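# Remove empty cartridge from sealant gun, set both down

## Task

Pull the spent cartridge out of the sealant gun and set it on the table. The gun must end up resting on the table itself, not leaning on or lying across anything else. Then declare that the job is finished.

## Robot and tools

Robot: two arms, left_arm and right_arm, each with a two-finger parallel gripper. The fingers point along the gripper's +z axis and close along its y axis. end_effector_position is the spot between the finger pads, just under 1 cm behind the tips.

Frames: the scene frame has its origin at table-top height, midway between the nominal arm bases, with +z up, +x out over the table and left_arm on the +y side. Arm names do not match image sides. Real bases: left_arm at (-0.038, +0.256, 0) m, right_arm at (+0.041, -0.293, 0) m, each turned slightly about z. Each arm's reported hand pose, velocities, targets and wrist-camera pose are in that arm's own base frame. Fixed cameras and the table use the scene frame. Offsets are along the axes of the arm's current Hand target. Reported poses can be off by a few centimetres, more at long reach.

Row layout, shared by execute_actions and move: one row is a single list of 14 numbers covering both arms. First come left_arm's dx, dy, dz, rx, ry, rz and opening, then the same seven for right_arm. Every number must be in [-1, 1]. dx..rz are offsets, not poses. They count from that arm's Hand target as it stands when the action or move begins, along the Hand target's own axes. 1.0 means 0.6 m or 180 degrees. rx, ry, rz together form one rotation vector. Sending the same offset again moves the arm further. Sending six zeros re-commands the current Hand target. Opening is absolute: +1 is fully open (about 87 mm gap), +0.5 about 69 mm, 0 about 43 mm, -0.5 about 18 mm, -1 closed. A 0 opening is a real command. To keep a gripper unchanged, resend its present value, which is listed under Tool commands or was the last number sent.

execute_actions(actions, cameras): actions is a list of actions. Each action is a table of up to 15 rows, one row per 1/30 s control step. A short table repeats its last row for the remaining steps. Every row of an action counts from that action's starting Hand target. Images are returned only for an empty actions list, or when cameras names them (["all"] or a list of names). An unknown camera name invalidates the call.

move(target, speed, blend, opening_speed, blocking, cameras): drives each gripper in a straight line toward an offset target. target is one 14-number row, or a list of up to 15 rows. Every row counts from the same starting Hand targets, not from the row before. speed is in m/s, from 0.002 to 2.9, default 0.25, and turning is capped at twice that in rad/s. You can give one value or one per target. blend, in m, rounds the corners of a list; 0 means stop at each point. opening_speed is the rate of opening change per second, 0.2 or more. blocking=false returns after about 0.5 s while the motion continues. The whole move is capped at 10 s. Paths do not avoid obstacles or the other arm, and faster moves stray more and strike harder. Keep paths away from an arm's own base, since passing near it can flip the shoulder; go around instead. The result adds a move: line with the ending (done, off_target, moving, held, fault) and any limits (paced = the pose was clipped, held = a check withheld steps). done means at rest within 10 mm and 2 degrees of the target. It says nothing about contact.

wait(seconds 0-10): lets time pass while commands are held. stop: brakes a running move. zoom_image(camera, region [x0,y0,x1,y1] pixels, at most 504x504): magnifies the latest image. Cameras: cam_head_left, cam_head_right, cam_high, cam_low, cam_left_wrist, cam_right_wrist, all 896x504. finished_scene(scene): ends the scene and cannot be undone. read_manual: returns licence text only.

Results: Hand target is the last commanded pose after clipping. The gripper often rests short of it, and waiting does not close the gap. Resend the pose, or send the missing distance as an offset. Commanded orientation is clipped to within 40 degrees of the measured orientation at each step. Small moves may not happen, or may drift sideways, so check position and tilt after every move. grip_measured uses the same scale as opening and can be off by about 0.043. To hold a part, command about 0.04 below the reading at first contact. Joint torques are raw drive outputs; joints 1-3 wrap at ±28 N m. A Joint velocities line may be omitted when all velocities are within noise.

Avoid the following. Do not let anything fall off the table or leave it off the table. Do not drop parts, release moving parts, slam, or push hard. Do not press the arms, grippers or wrist cameras against each other, and do not close one gripper on the other arm's fingers. Do not strain the camera cables. An arm blocked by something keeps pushing until it is commanded back past its gripper. Holding loads, stretching out, or pushing at unreachable poses heats the motors: MOTOR HOT appears at 75 °C, the arm folds and idles at 90 °C, and it falls at 100 °C. Any arm stop costs. Loose objects may occasionally be nudged by outside pushes. Cameras and their calibration may be slightly off from the stated values.

Each tool is called after "Request:" by a JSON object that holds its "fn" and its "kwargs".

## Session

Request:
{"fn": "execute_actions", "kwargs": {"actions": []}}

Scene clock: 0.00 s.
left_arm: end_effector_position=(+0.3400, -0.0271, +0.0770) grip_measured=+1.000 end_effector_quat_wxyz=(+0.458, -0.112, +0.881, +0.024) | right_arm: end_effector_position=(+0.2958, -0.0202, +0.1269) grip_measured=+0.971 end_effector_quat_wxyz=(+0.404, +0.166, +0.888, -0.147)
Joint positions: left_arm=[-0.2 1.263 0.582 0.028 -0.306 -0.301 1] | right_arm=[0.202 1.133 0.78 -0.478 0.549 0.354 0.986]
Joint velocities: within noise
Joint torques (N m): no reading
Heat: left arm: 31 °C; right arm: 30 °C.
Hand target: left_arm +0.3441, -0.0278, +0.0839; +0.468, -0.113, +0.876, +0.021 | right_arm +0.2961, -0.0198, +0.1290; +0.405, +0.166, +0.887, -0.146
Tool commands: left_gripper/opening=+1.0 right_gripper/opening=+1.0

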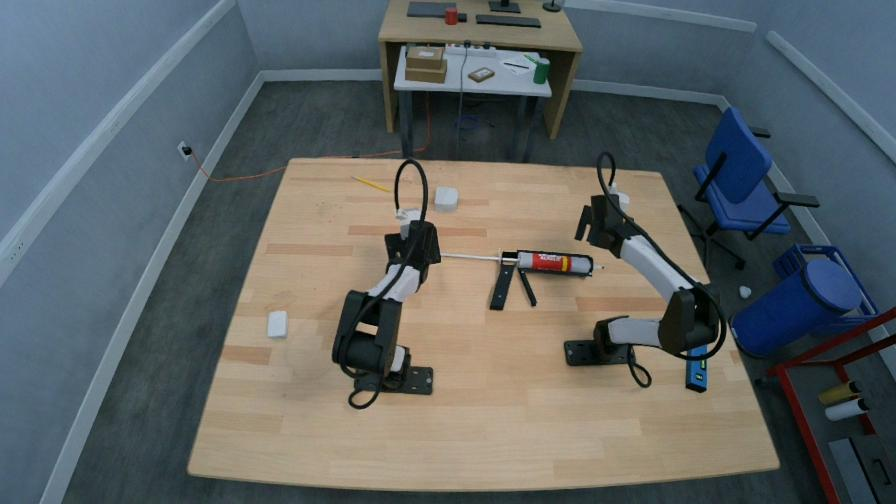

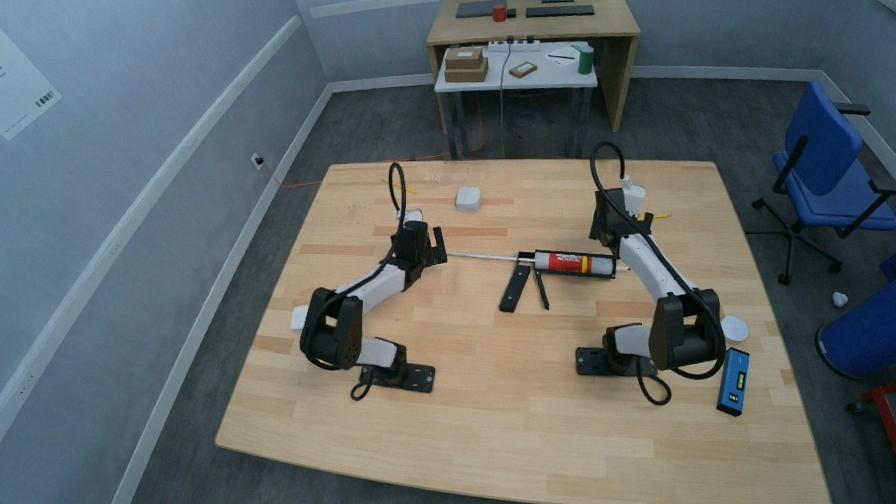

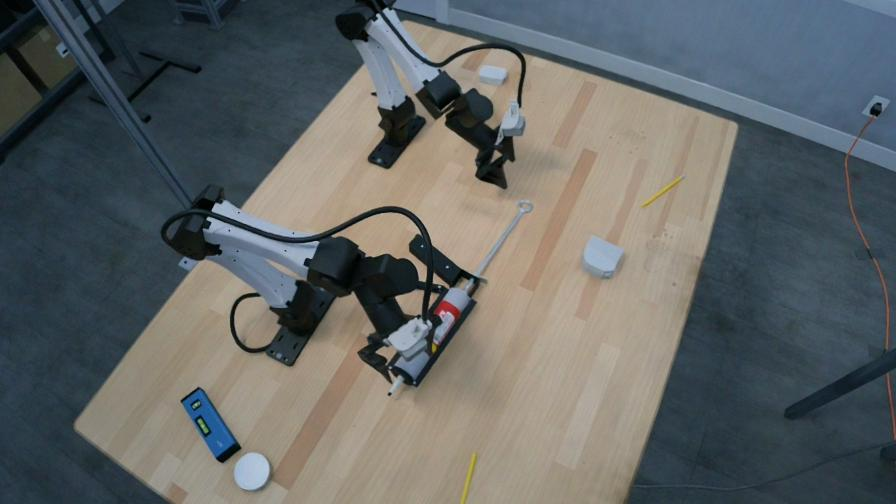

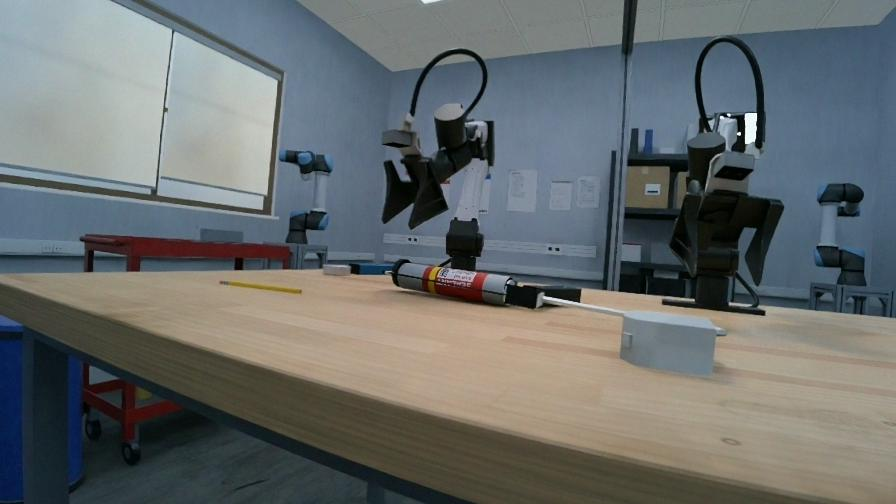

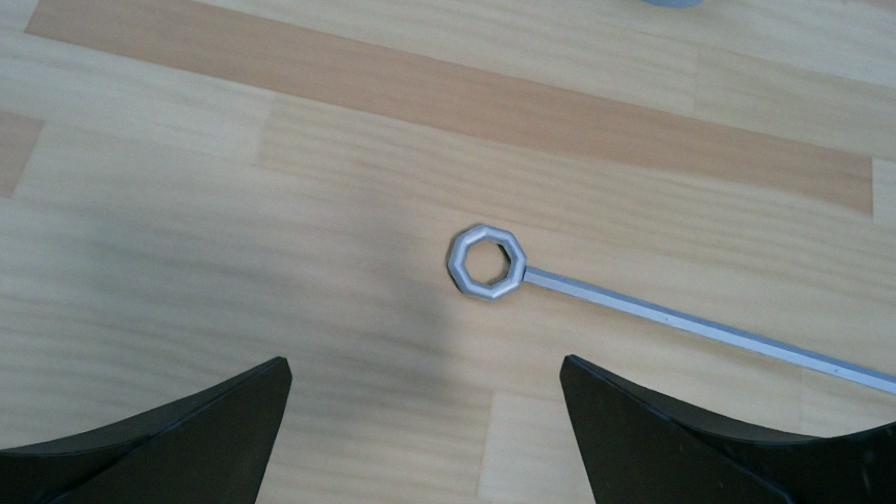

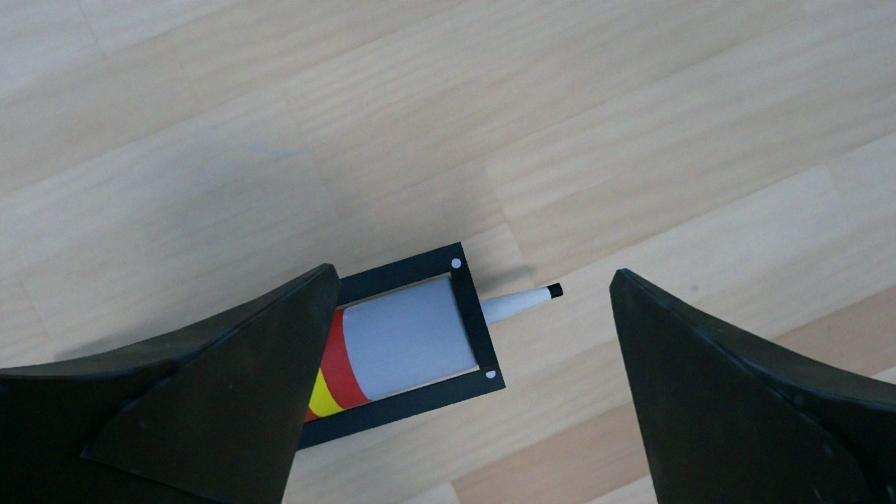

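Request:
{"fn": "zoom_image", "kwargs": {"camera": "cam_head_right", "region": [430, 200, 680, 340]}}

Request:
{"fn": "zoom_image", "kwargs": {"camera": "cam_high", "region": [340, 180, 560, 420]}}

Request:
{"fn": "zoom_image", "kwargs": {"camera": "cam_low", "region": [360, 220, 760, 400]}}

Scaled by 2.016 from the camera's 896x504 image, which has a finer 1280x720 frame.

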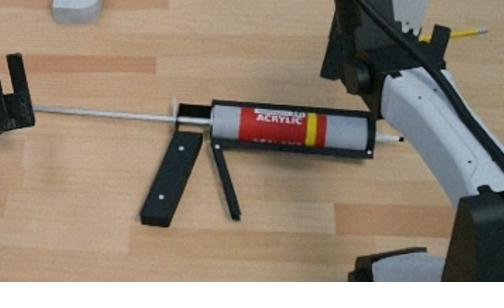

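Scaled by 2.100 from the camera's 896x504 image, which has a finer 1280x720 frame.

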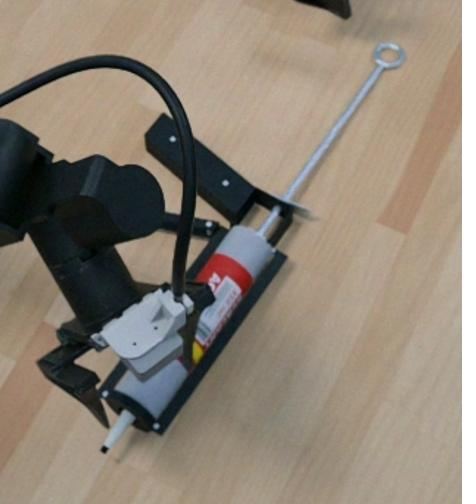

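Scaled by 1.260 from the camera's 896x504 image, which has a finer 1280x720 frame.

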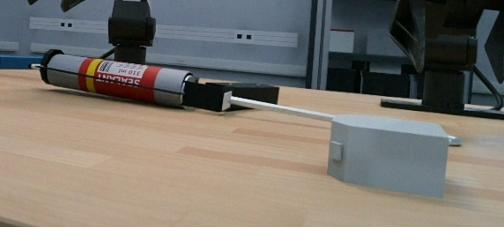

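Request:
{"fn": "move", "kwargs": {"target": [0,0,0,0,0,0,1,0.007,0.232,-0.187,0,0,0,1], "cameras": ["cam_right_wrist"]}}

Request:
{"fn": "zoom_image", "kwargs": {"camera": "cam_right_wrist", "region": [150, 20, 654, 504]}}

Scene clock: 47.80 s.
left_arm: end_effector_position=(+0.3400, -0.0271, +0.0769) grip_measured=+1.000 end_effector_quat_wxyz=(+0.458, -0.112, +0.882, +0.024) | right_arm: end_effector_position=(+0.2723, +0.1475, +0.1753) grip_measured=+0.971 end_effector_quat_wxyz=(+0.400, +0.159, +0.891, -0.147)
Joint positions: left_arm=[-0.2 1.263 0.582 0.028 -0.306 -0.301 1] | right_arm=[0.854 1.528 1.342 -1.163 0.859 1.106 0.986]
Joint torques (N m): left_arm=[0.16 -4.31 6.76 2.09 -0.15 0.09] | right_arm=[-0.23 -4.57 8.61 0.56 0.71 0.1]
Heat: left arm: 36 °C; right arm: 33 °C.
Hand target: left_arm +0.3441, -0.0278, +0.0839; +0.468, -0.113, +0.876, +0.021 | right_arm +0.2757, +0.1506, +0.1790; +0.405, +0.166, +0.887, -0.146
Off the commanded pose: left_arm 0.008 m, 1 deg | right_arm 0.006 m, 1 deg.
move: done
camera_calibration:
cam_right_wrist: T_world_to_cam=[[-0.417573, -0.907105, 0.0528578, 0.250725], [-0.901642, 0.420861, 0.0995867, 0.174622], [-0.112581, -0.00607409, -0.993624, 0.342837], [0, 0, 0, 1]] pos_world=[0.300739, 0.156025, 0.310008]
Images, in order (width x height): cam_right_wrist 896x504.

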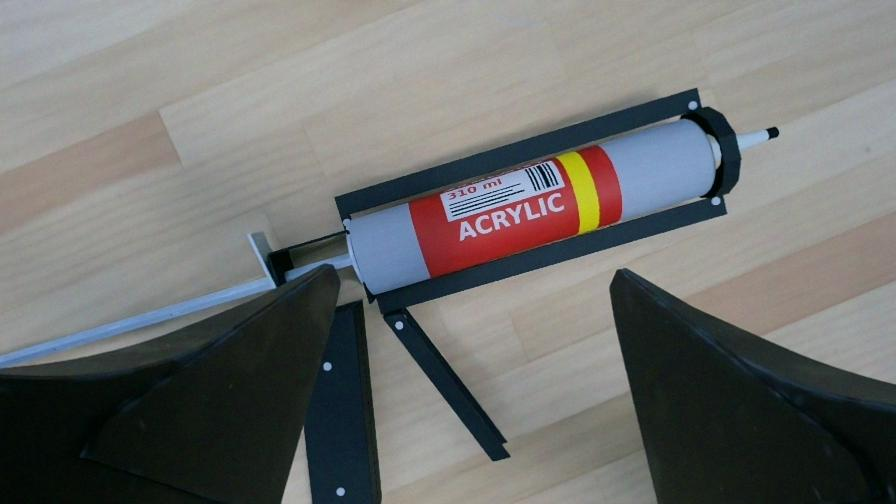

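Scaled by 1.000.

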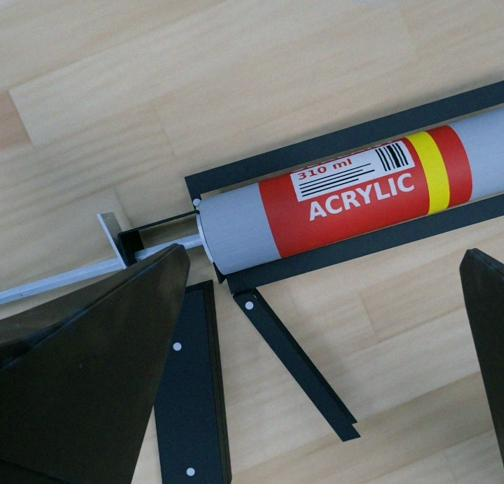

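Request:
{"fn": "move", "kwargs": {"target": [-0.093,-0.087,0.011,-0.216,0.25,-0.366,0.3,0.195,0.137,-0.108,-0.048,0.279,-0.005,1], "cameras": ["cam_head_right","cam_left_wrist","cam_right_wrist"]}}

Scene clock: 89.83 s.
left_arm: end_effector_position=(+0.3868, -0.0678, +0.1290) grip_measured=+0.300 end_effector_quat_wxyz=(-0.002, +0.681, -0.733, -0.002) | right_arm: end_effector_position=(+0.1887, +0.2661, +0.1190) grip_measured=+0.971 end_effector_quat_wxyz=(+0.002, +0.169, +0.986, -0.006)
Joint positions: left_arm=[-0.069 2.044 1.924 -1.451 -0.005 -1.567 0.65] | right_arm=[0.841 1.837 1.6 -1.34 0.01 1.181 0.986]
Joint torques (N m): left_arm=[0.46 -8.77 7.3 0.28 -0.05 -0.03] | right_arm=[-1.02 -7.13 8.27 0.32 0.1 -0.05]
Heat: left arm: 37 °C; right arm: 34 °C.
Hand target: left_arm +0.3908, -0.0677, +0.1298; +0.001, +0.687, -0.727, +0.000 | right_arm +0.1941, +0.2709, +0.1198; +0.000, +0.176, +0.984, +0.000
Off the commanded pose: left_arm 0.004 m, 1 deg | right_arm 0.007 m, 1 deg.
move: done
camera_calibration:
cam_left_wrist: T_world_to_cam=[[0.999328, -0.0327127, 0.01655, -0.396226], [-0.0354757, -0.749018, 0.661599, -0.0856926], [-0.00924648, -0.661741, -0.749675, 0.200231], [0, 0, 0, 1]] pos_world=[0.394772, 0.0553538, 0.21336]
cam_right_wrist: T_world_to_cam=[[-0.401067, -0.915531, -0.0308019, 0.335482], [-0.529365, 0.204195, 0.823454, -0.0438443], [-0.747608, 0.346566, -0.566546, 0.253414], [0, 0, 0, 1]] pos_world=[0.300796, 0.228273, 0.190008]
Images, in order (width x height): cam_head_right 896x504, cam_left_wrist 896x504, cam_right_wrist 896x504.

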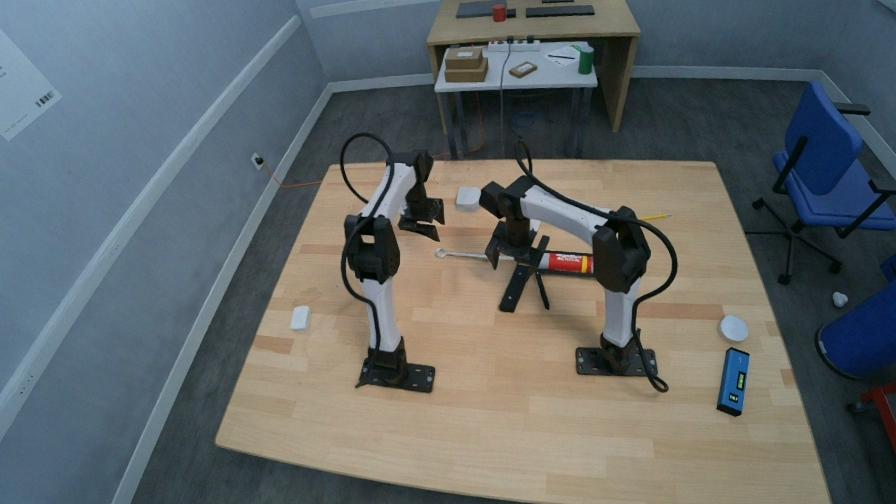

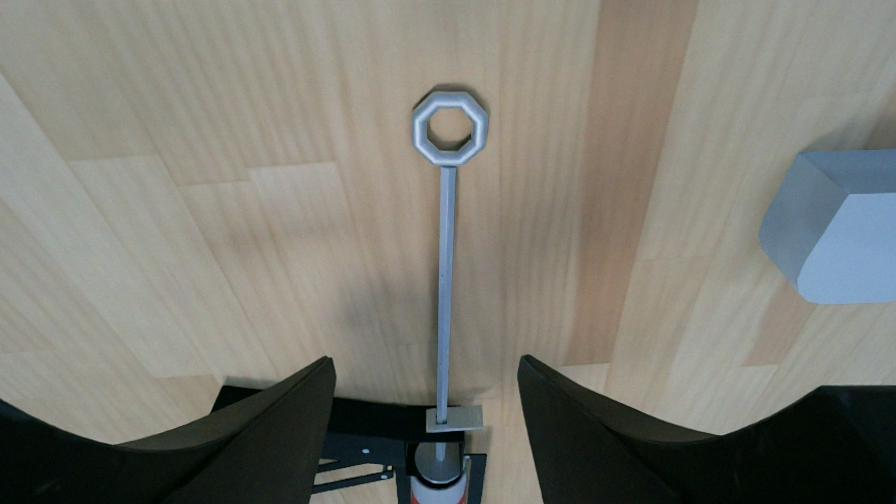

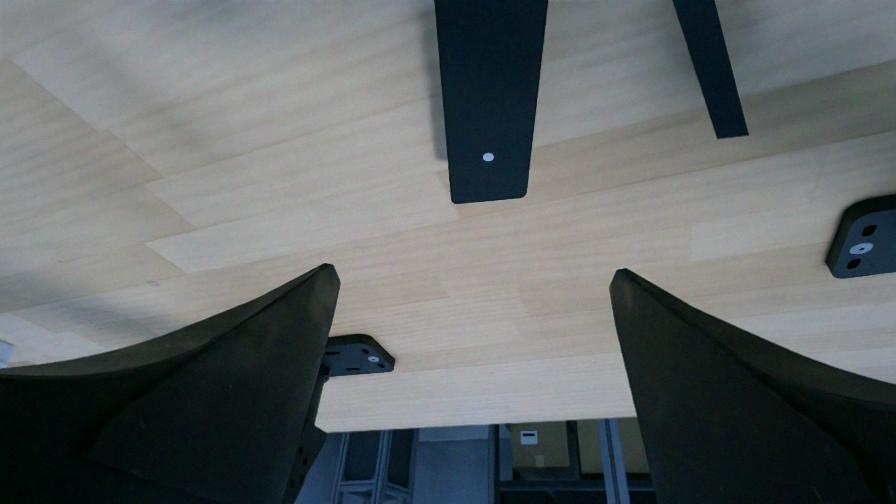

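Request:
{"fn": "move", "kwargs": {"target": [0.0,-0.0133,0.178,0,0,0,0,-0.007,0.0045,0.155,0,0,-0.027,1], "speed": 0.15, "cameras": ["cam_left_wrist","cam_right_wrist","cam_low"]}}

Request:
{"fn": "zoom_image", "kwargs": {"camera": "cam_low", "region": [360, 180, 780, 400]}}

Scene clock: 111.37 s.
left_arm: end_effector_position=(+0.3980, -0.0689, +0.0278) grip_measured=+0.000 end_effector_quat_wxyz=(-0.002, +0.681, -0.733, +0.000) | right_arm: end_effector_position=(+0.1990, +0.2737, +0.0339) grip_measured=+0.971 end_effector_quat_wxyz=(+0.007, +0.136, +0.991, +0.002)
Joint positions: left_arm=[-0.069 2.115 1.626 -1.079 -0.003 -1.567 0.5] | right_arm=[0.837 1.926 1.375 -1.008 0.009 1.11 0.986]
Joint torques (N m): left_arm=[0.46 -9.99 4.72 0.5 -0.06 -0.03] | right_arm=[-0.99 -8.08 4.96 0.48 0.11 -0.23]
Heat: left arm: 37 °C; right arm: 35 °C.
Hand target: left_arm +0.3987, -0.0682, +0.0231; +0.001, +0.687, -0.727, +0.000 | right_arm +0.1990, +0.2720, +0.0268; +0.000, +0.134, +0.991, +0.000
Off the commanded pose: left_arm 0.005 m, 1 deg | right_arm 0.007 m, 1 deg.
move: done
camera_calibration:
cam_left_wrist: T_world_to_cam=[[0.999279, -0.0323189, 0.0199013, -0.405949], [-0.0373851, -0.747613, 0.663081, -0.018431], [-0.00655156, -0.663347, -0.748283, 0.12249], [0, 0, 0, 1]] pos_world=[0.40577, 0.0543544, 0.111957]
cam_right_wrist: T_world_to_cam=[[-0.338254, -0.939803, -0.0485291, 0.338628], [-0.55166, 0.156247, 0.819304, 0.0478541], [-0.762401, 0.303904, -0.571302, 0.224936], [0, 0, 0, 1]] pos_world=[0.312433, 0.242407, 0.105733]
Images, in order (width x height): cam_low 896x504, cam_left_wrist 896x504, cam_right_wrist 896x504.

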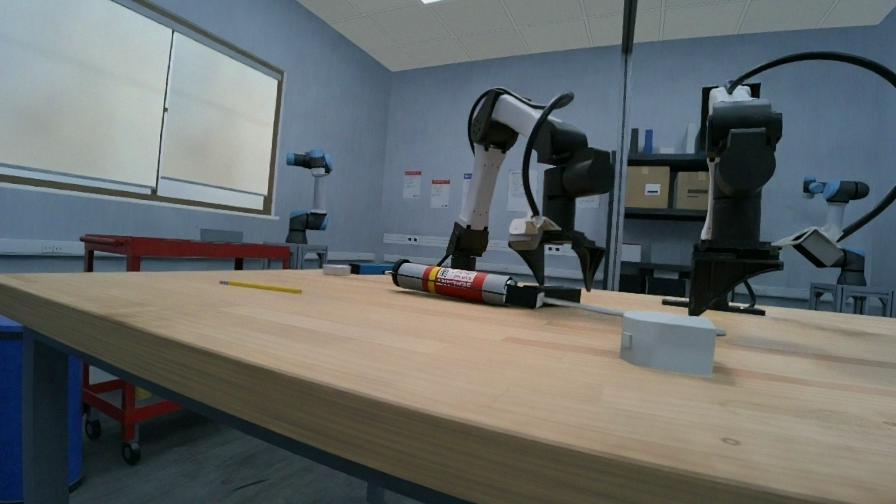

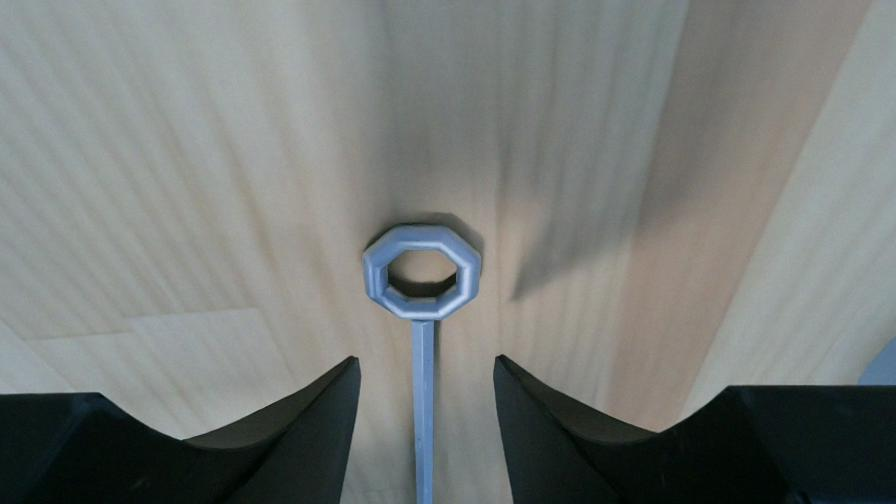

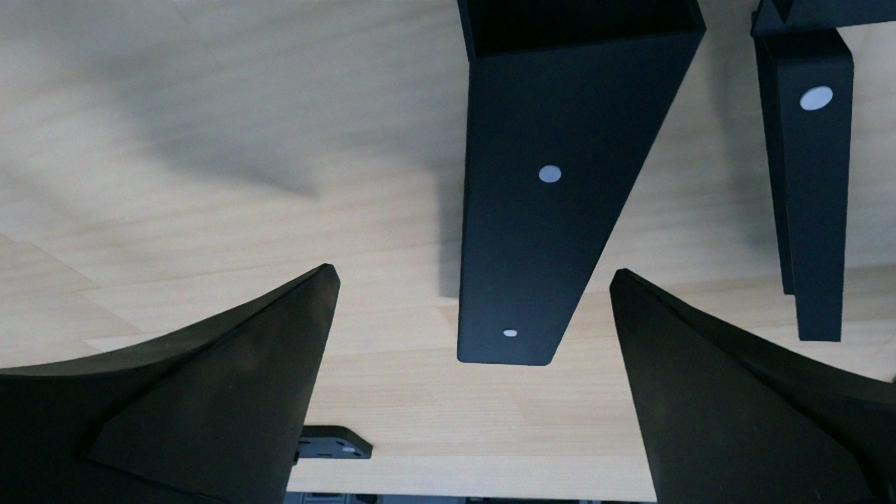

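Scaled by 1.200 from the camera's 896x504 image, which has a finer 1280x720 frame.

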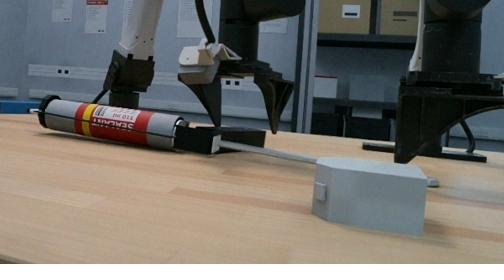

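Request:
{"fn": "move", "kwargs": {"target": [[0,0,0.02,0,0,0,0,0,-0.025,0.025,0,0,0,1],[0,0,0.02,0,0,0,-1,0,-0.025,0.025,0,0,0,-0.35]], "speed": 0.12, "opening_speed": 1.0, "cameras": ["cam_left_wrist","cam_right_wrist"]}}

Scene clock: 124.90 s.
left_arm: end_effector_position=(+0.3997, -0.0690, +0.0188) grip_measured=-0.988 end_effector_quat_wxyz=(-0.005, +0.681, -0.732, +0.004) | right_arm: end_effector_position=(+0.1942, +0.2586, +0.0113) grip_measured=-0.086 end_effector_quat_wxyz=(+0.000, +0.136, +0.991, -0.006)
Joint positions: left_arm=[-0.069 2.122 1.6 -1.037 -0.003 -1.567 0.006] | right_arm=[0.816 1.926 1.277 -0.932 0.007 1.09 0.457]
Joint torques (N m): left_arm=[0.46 -9.48 4.48 0.53 -0.07 -0.04] | right_arm=[-0.96 -10.39 4.56 0.43 0.12 -0.24]
Heat: left arm: 38 °C; right arm: 34 °C.
Hand target: left_arm +0.3987, -0.0682, +0.0111; +0.000, +0.687, -0.727, +0.000 | right_arm +0.1950, +0.2576, +0.0119; +0.000, +0.133, +0.991, +0.000
Off the commanded pose: left_arm 0.008 m, 1 deg | right_arm 0.001 m, 1 deg.
move: done
camera_calibration:
cam_left_wrist: T_world_to_cam=[[0.999053, -0.0323158, 0.0291289, -0.407422], [-0.0435052, -0.747176, 0.6632, -0.00997126], [0.000332583, -0.66384, -0.747875, 0.112936], [0, 0, 0, 1]] pos_world=[0.406565, 0.0543548, 0.102943]
cam_right_wrist: T_world_to_cam=[[-0.338505, -0.940528, -0.0286494, 0.321853], [-0.538154, 0.168531, 0.825826, 0.0602148], [-0.771884, 0.294964, -0.563197, 0.217023], [0, 0, 0, 1]] pos_world=[0.308871, 0.22855, 0.0817209]
Images, in order (width x height): cam_left_wrist 896x504, cam_right_wrist 896x504.

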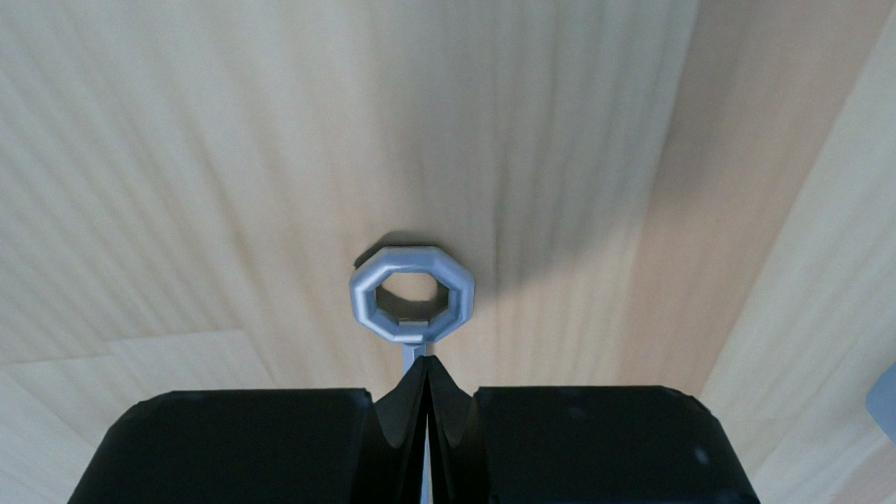

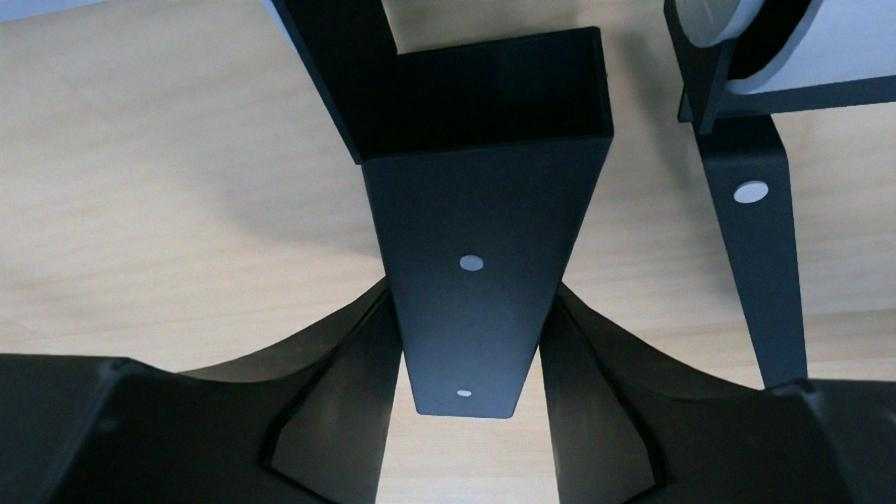

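Request:
{"fn": "move", "kwargs": {"target": [[0,0,0,0,0,0,-0.5,0,0,0,0,0,0,-0.35],[0,0,0.014,0,0,0,-0.5,0,0,0,0,0,0,-0.35],[0,0,0.014,0,0,0,-1,0,0,0,0,0,0,-0.35]], "speed": 0.08, "opening_speed": 1.5, "cameras": ["cam_left_wrist"]}}

Scene clock: 135.00 s.
left_arm: end_effector_position=(+0.3975, -0.0700, +0.0113) grip_measured=-0.757 end_effector_quat_wxyz=(+0.000, +0.681, -0.732, +0.003) | right_arm: end_effector_position=(+0.1948, +0.2588, +0.0113) grip_measured=-0.085 end_effector_quat_wxyz=(+0.000, +0.137, +0.991, -0.005)
Joint positions: left_arm=[-0.069 2.131 1.582 -1.018 0.003 -1.567 0.121] | right_arm=[0.815 1.926 1.277 -0.931 0.007 1.091 0.457]
Joint torques (N m): left_arm=[0.47 -9.39 4.36 0.61 -0.12 -0.03] | right_arm=[-0.88 -10.39 4.56 0.42 0.12 -0.25]
Heat: left arm: 39 °C; right arm: 37 °C.
Hand target: left_arm +0.3987, -0.0682, +0.0027; +0.000, +0.687, -0.727, +0.000 | right_arm +0.1950, +0.2576, +0.0119; +0.000, +0.133, +0.991, +0.000
Off the commanded pose: left_arm 0.009 m, 1 deg | right_arm 0.001 m, 1 deg.
move: done
camera_calibration:
cam_left_wrist: T_world_to_cam=[[0.999283, -0.0318601, 0.0204702, -0.405104], [-0.0373827, -0.743526, 0.667662, -0.00808158], [-0.00605165, -0.667948, -0.744183, 0.10895], [0, 0, 0, 1]] pos_world=[0.405171, 0.0538573, 0.0947669]
Images, in order (width x height): cam_left_wrist 896x504.

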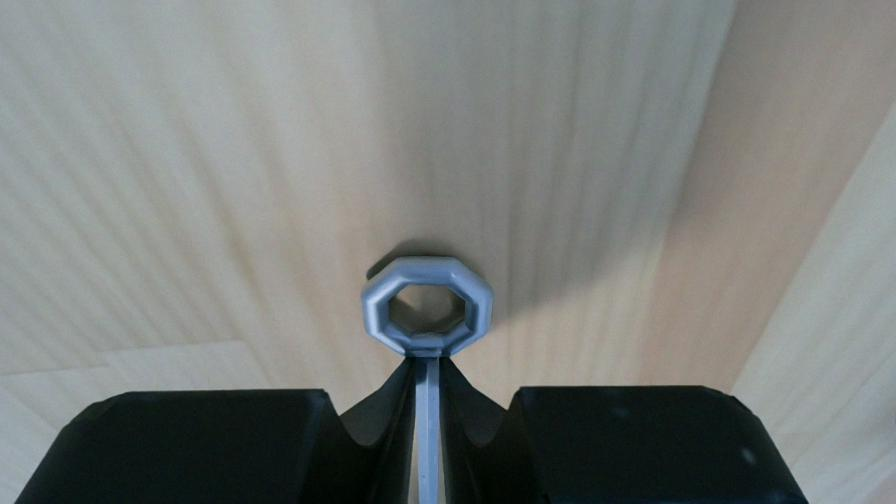

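Request:
{"fn": "move", "kwargs": {"target": [-0.133,0,-0.01,0,0,0,-1,0,0,0,0,0,0,-0.35], "speed": 0.08, "cameras": ["cam_left_wrist","cam_right_wrist","cam_high"]}}

Request:
{"fn": "zoom_image", "kwargs": {"camera": "cam_high", "region": [340, 180, 560, 420]}}

Scene clock: 143.07 s.
left_arm: end_effector_position=(+0.3885, -0.0369, +0.0229) grip_measured=-0.754 end_effector_quat_wxyz=(+0.066, +0.680, -0.729, +0.046) | right_arm: end_effector_position=(+0.2046, +0.2781, +0.0110) grip_measured=-0.068 end_effector_quat_wxyz=(+0.018, +0.128, +0.991, +0.035)
Joint positions: left_arm=[0.079 2.134 1.598 -1.083 0.154 -1.419 0.123] | right_arm=[0.824 1.926 1.277 -0.844 -0.012 1.081 0.466]
Joint torques (N m): left_arm=[4.88 -8.77 7.24 0.69 -1.69 0.35] | right_arm=[-1.43 -10.4 4.97 -0.28 0.29 -0.14]
Heat: left arm: 39 °C; right arm: 38 °C.
Hand target: left_arm +0.4033, +0.0115, +0.0086; +0.000, +0.687, -0.727, +0.000 | right_arm +0.1950, +0.2576, +0.0118; +0.000, +0.133, +0.991, +0.000
Off the commanded pose: left_arm 0.053 m, 9 deg | right_arm 0.023 m, 5 deg.
move: off_target (left_arm, right_arm)
camera_calibration:
cam_left_wrist: T_world_to_cam=[[0.999506, -0.0280615, -0.0141329, -0.394435], [-0.00681067, -0.63262, 0.774433, -0.00170705], [-0.0306725, -0.773954, -0.632498, 0.142659], [0, 0, 0, 1]] pos_world=[0.398604, 0.0982629, 0.0859788]
cam_right_wrist: T_world_to_cam=[[-0.31919, -0.940528, -0.116292, 0.34064], [-0.578202, 0.0960469, 0.81022, 0.0912732], [-0.750866, 0.325855, -0.574473, 0.206369], [0, 0, 0, 1]] pos_world=[0.316459, 0.244368, 0.0842156]
Images, in order (width x height): cam_high 896x504, cam_left_wrist 896x504, cam_right_wrist 896x504.

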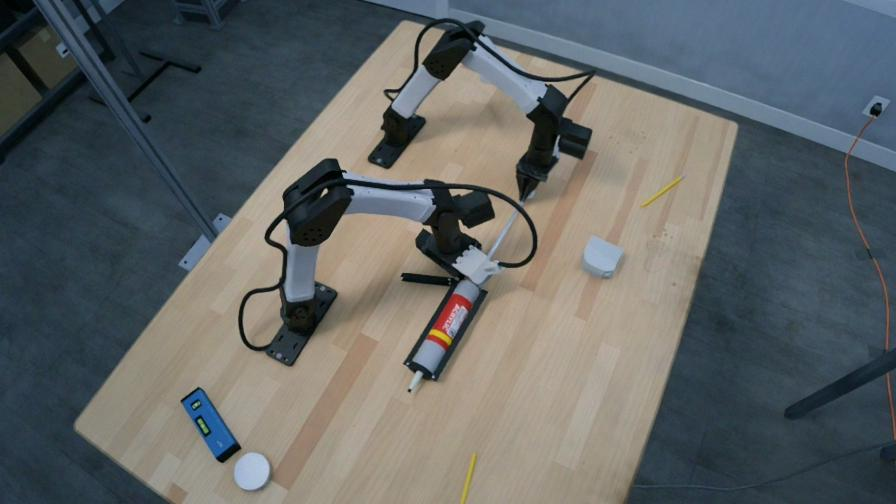

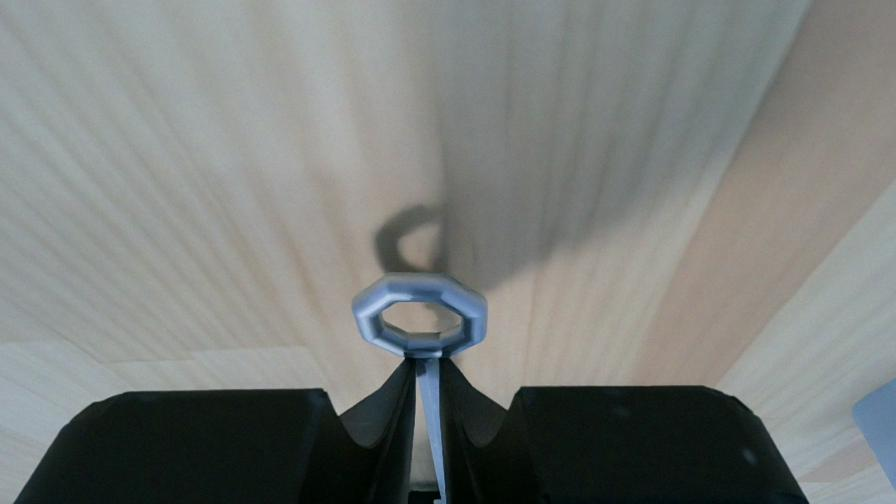

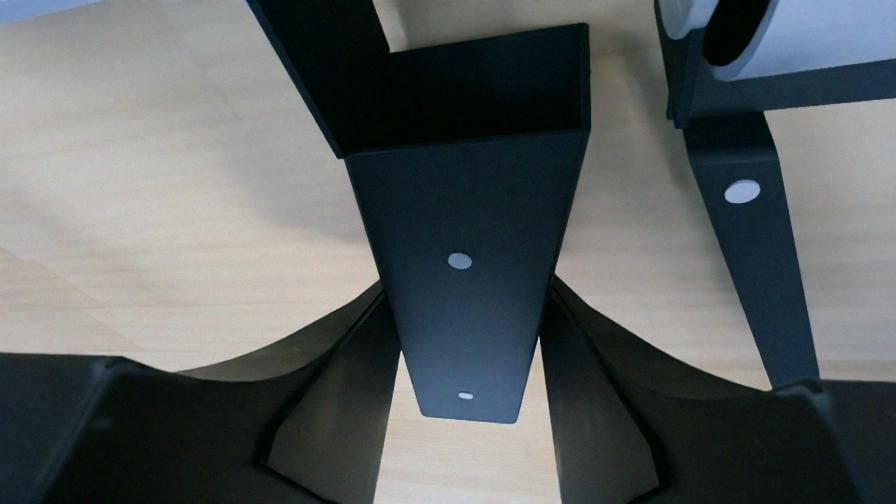

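Scaled by 2.100 from the camera's 896x504 image, which has a finer 1280x720 frame.

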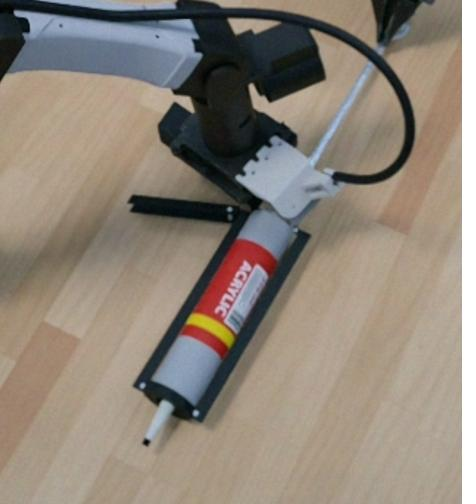

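Request:
{"fn": "move", "kwargs": {"target": [[0.07,0,0.0,0,0,0,-1,0,0,0,0,0,0,-0.35],[0.07,0,0.0,0,0,0,-1,0,0,0,0,0,0,0.5],[0.07,0,0.0,0,0,0,-1,0,0,-0.213,0,0,0,0.5],[0.07,0,0.0,0,0,0,-1,-0.156,0.168,-0.213,0,0,-0.585,-1]], "speed": 0.2, "cameras": ["cam_left_wrist","cam_right_wrist","cam_head_right"]}}

Request:
{"fn": "zoom_image", "kwargs": {"camera": "cam_head_right", "region": [410, 150, 660, 340]}}

Scene clock: 185.10 s.
left_arm: end_effector_position=(+0.3980, -0.0403, +0.0159) grip_measured=-0.762 end_effector_quat_wxyz=(+0.017, +0.682, -0.731, +0.014) | right_arm: end_effector_position=(+0.3109, +0.3267, +0.1445) grip_measured=-1.000 end_effector_quat_wxyz=(-0.079, +0.701, -0.709, -0.008)
Joint positions: left_arm=[0.022 2.134 1.598 -1.041 0.043 -1.48 0.119] | right_arm=[0.869 2.379 2.546 -1.579 -0.001 -0.691 0]
Joint torques (N m): left_arm=[0.73 -9.88 4.86 0.58 -0.55 0.03] | right_arm=[0.14 -10.78 7.82 0.59 0.17 -0.24]
Heat: left arm: 44 °C; right arm: 42 °C.
Hand target: left_arm +0.4009, -0.0304, +0.0086; +0.001, +0.687, -0.727, +0.000 | right_arm +0.3118, +0.3299, +0.1396; +0.000, +0.707, -0.707, +0.000
Off the commanded pose: left_arm 0.013 m, 3 deg | right_arm 0.006 m, 9 deg.
joint sent to its limit (right arm) — joint 4 (wrist pitch), lower limit. The joint targets are off in orientation, not in position.
move: off_target (left_arm, right_arm); target 2's new opening was sent with right_arm's hand 0.017 m and 3 deg from that target; target 4's new opening was sent with right_arm's hand 0.006 m and 9 deg from that target
camera_calibration:
cam_left_wrist: T_world_to_cam=[[0.999544, -0.0273351, 0.0128623, -0.40444], [-0.0285666, -0.716709, 0.696787, 0.00804256], [-0.00982824, -0.696836, -0.717163, 0.131976], [0, 0, 0, 1]] pos_world=[0.405782, 0.0866746, 0.0942466]
cam_right_wrist: T_world_to_cam=[[0.995205, -0.0837633, 0.0505003, -0.276821], [-0.0933106, -0.658314, 0.746938, 0.144729], [-0.0293209, -0.748069, -0.662973, 0.486365], [0, 0, 0, 1]] pos_world=[0.303259, 0.435924, 0.228323]
Images, in order (width x height): cam_head_right 896x504, cam_left_wrist 896x504, cam_right_wrist 896x504.

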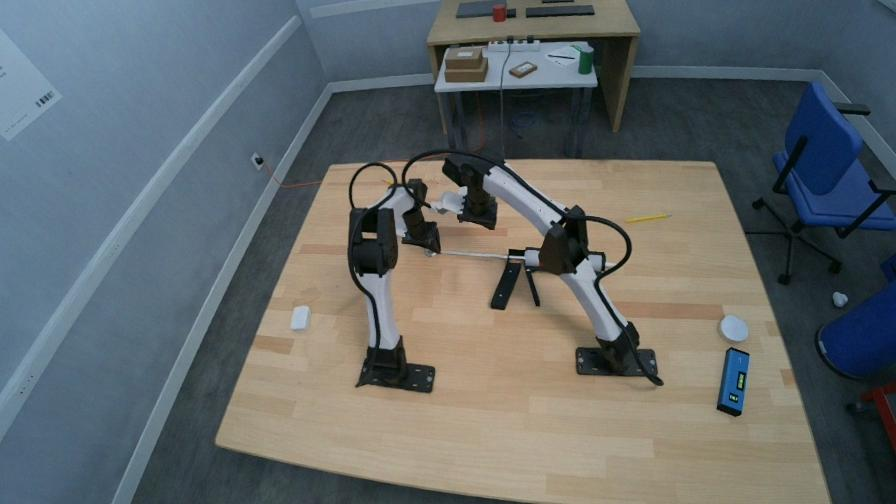

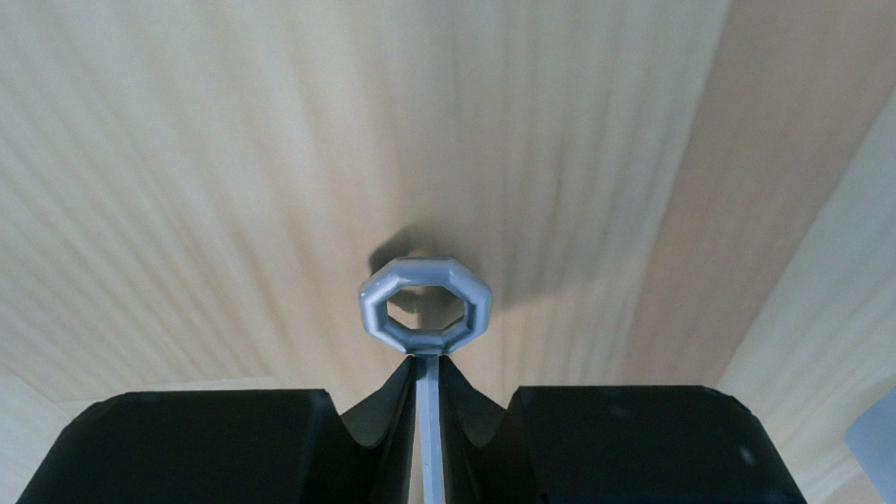

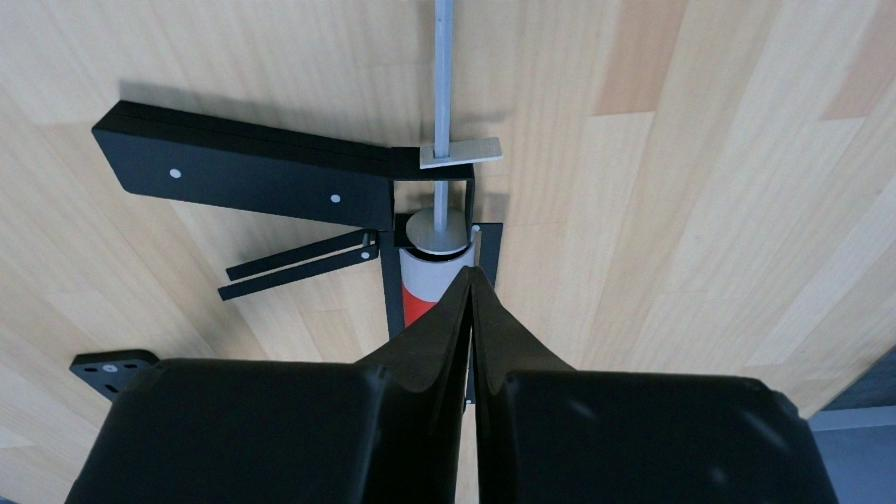

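Scaled by 2.016 from the camera's 896x504 image, which has a finer 1280x720 frame.

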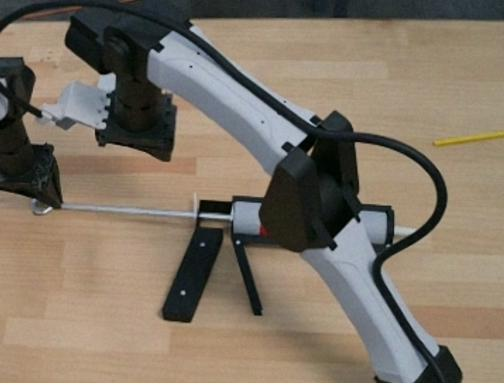

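Request:
{"fn": "move", "kwargs": {"target": [0,0,0,0,0,0,-1,0.022,-0.012,0.183,0,0,0,-1], "speed": 0.15, "cameras": ["cam_right_wrist"]}}

Scene clock: 207.20 s.
left_arm: end_effector_position=(+0.3980, -0.0403, +0.0159) grip_measured=-0.762 end_effector_quat_wxyz=(+0.017, +0.682, -0.731, +0.014) | right_arm: end_effector_position=(+0.3159, +0.3174, +0.0399) grip_measured=-1.000 end_effector_quat_wxyz=(-0.005, +0.705, -0.709, -0.001)
Joint positions: left_arm=[0.022 2.134 1.598 -1.041 0.043 -1.48 0.119] | right_arm=[0.848 2.454 2.248 -1.355 -0.001 -0.716 0]
Joint torques (N m): left_arm=[0.72 -9.88 4.88 0.58 -0.55 0.03] | right_arm=[-0.81 -12.15 5.74 0.52 0.1 -0.2]
Heat: left arm: 46 °C; right arm: 42 °C.
Hand target: left_arm +0.4008, -0.0304, +0.0086; +0.001, +0.687, -0.727, +0.000 | right_arm +0.3191, +0.3168, +0.0298; +0.000, +0.707, -0.707, +0.000
Off the commanded pose: left_arm 0.013 m, 3 deg | right_arm 0.011 m, 1 deg.
move: off_target (left_arm, right_arm)
camera_calibration:
cam_right_wrist: T_world_to_cam=[[0.996302, -0.0779962, -0.0360368, -0.276047], [-0.0147603, -0.568567, 0.822505, 0.160891], [-0.0846416, -0.818931, -0.567616, 0.446427], [0, 0, 0, 1]] pos_world=[0.315188, 0.43554, 0.111117]
Images, in order (width x height): cam_right_wrist 896x504.

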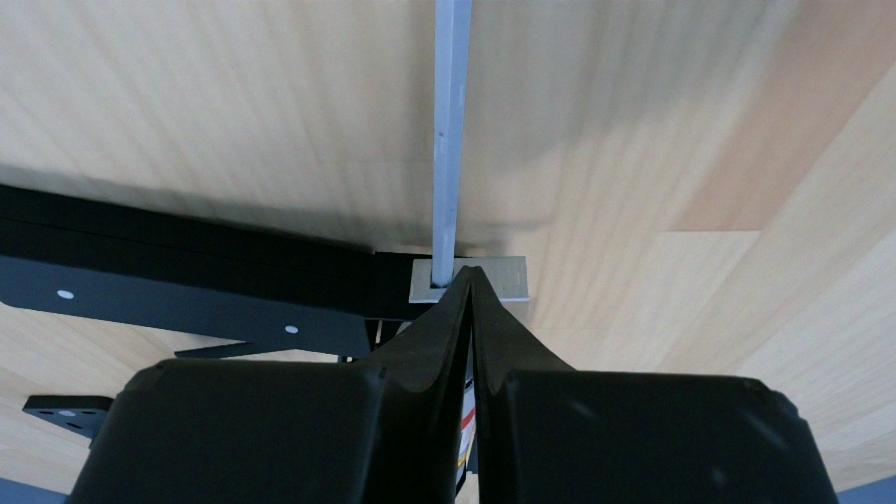

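Request:
{"fn": "move", "kwargs": {"target": [[0,0,0,0,0,0,-1,0,-0.022,0,0,0,0,-1],[0,0,0,0,0,0,-1,-0.005,-0.022,0.028,0,0,0,-1],[-0.03,0,0,0,0,0,-1,0.045,-0.022,0.028,0,0,0,-1]], "speed": 0.08, "cameras": ["cam_right_wrist"]}}

Scene clock: 218.07 s.
left_arm: end_effector_position=(+0.3984, -0.0312, +0.0165) grip_measured=-0.762 end_effector_quat_wxyz=(+0.020, +0.683, -0.730, +0.020) | right_arm: end_effector_position=(+0.3243, +0.3021, +0.0035) grip_measured=-1.000 end_effector_quat_wxyz=(+0.004, +0.709, -0.705, -0.010)
Joint positions: left_arm=[0.05 2.134 1.598 -1.039 0.057 -1.453 0.119] | right_arm=[0.808 2.453 2.102 -1.228 -0.019 -0.768 0]
Joint torques (N m): left_arm=[2.14 -9.33 5.7 0.52 -0.7 0.17] | right_arm=[-2.15 -17.29 4.18 0.31 0.26 -0.28]
Heat: left arm: 46 °C; right arm: 45 °C.
Hand target: left_arm +0.4019, -0.0125, +0.0086; +0.001, +0.687, -0.727, +0.000 | right_arm +0.3322, +0.2898, +0.0130; +0.000, +0.707, -0.707, +0.000
Off the commanded pose: left_arm 0.021 m, 3 deg | right_arm 0.017 m, 1 deg.
move: off_target (left_arm, right_arm)
camera_calibration:
cam_right_wrist: T_world_to_cam=[[0.995894, -0.0670262, -0.0608526, -0.290011], [0.0120571, -0.567997, 0.822942, 0.173368], [-0.0897228, -0.820297, -0.564856, 0.415904], [0, 0, 0, 1]] pos_world=[0.324046, 0.420199, 0.0746061]
Images, in order (width x height): cam_right_wrist 896x504.

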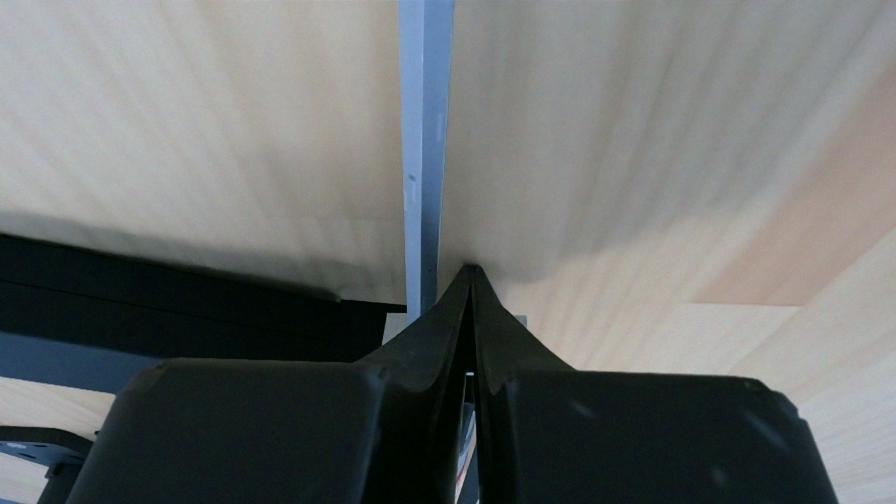

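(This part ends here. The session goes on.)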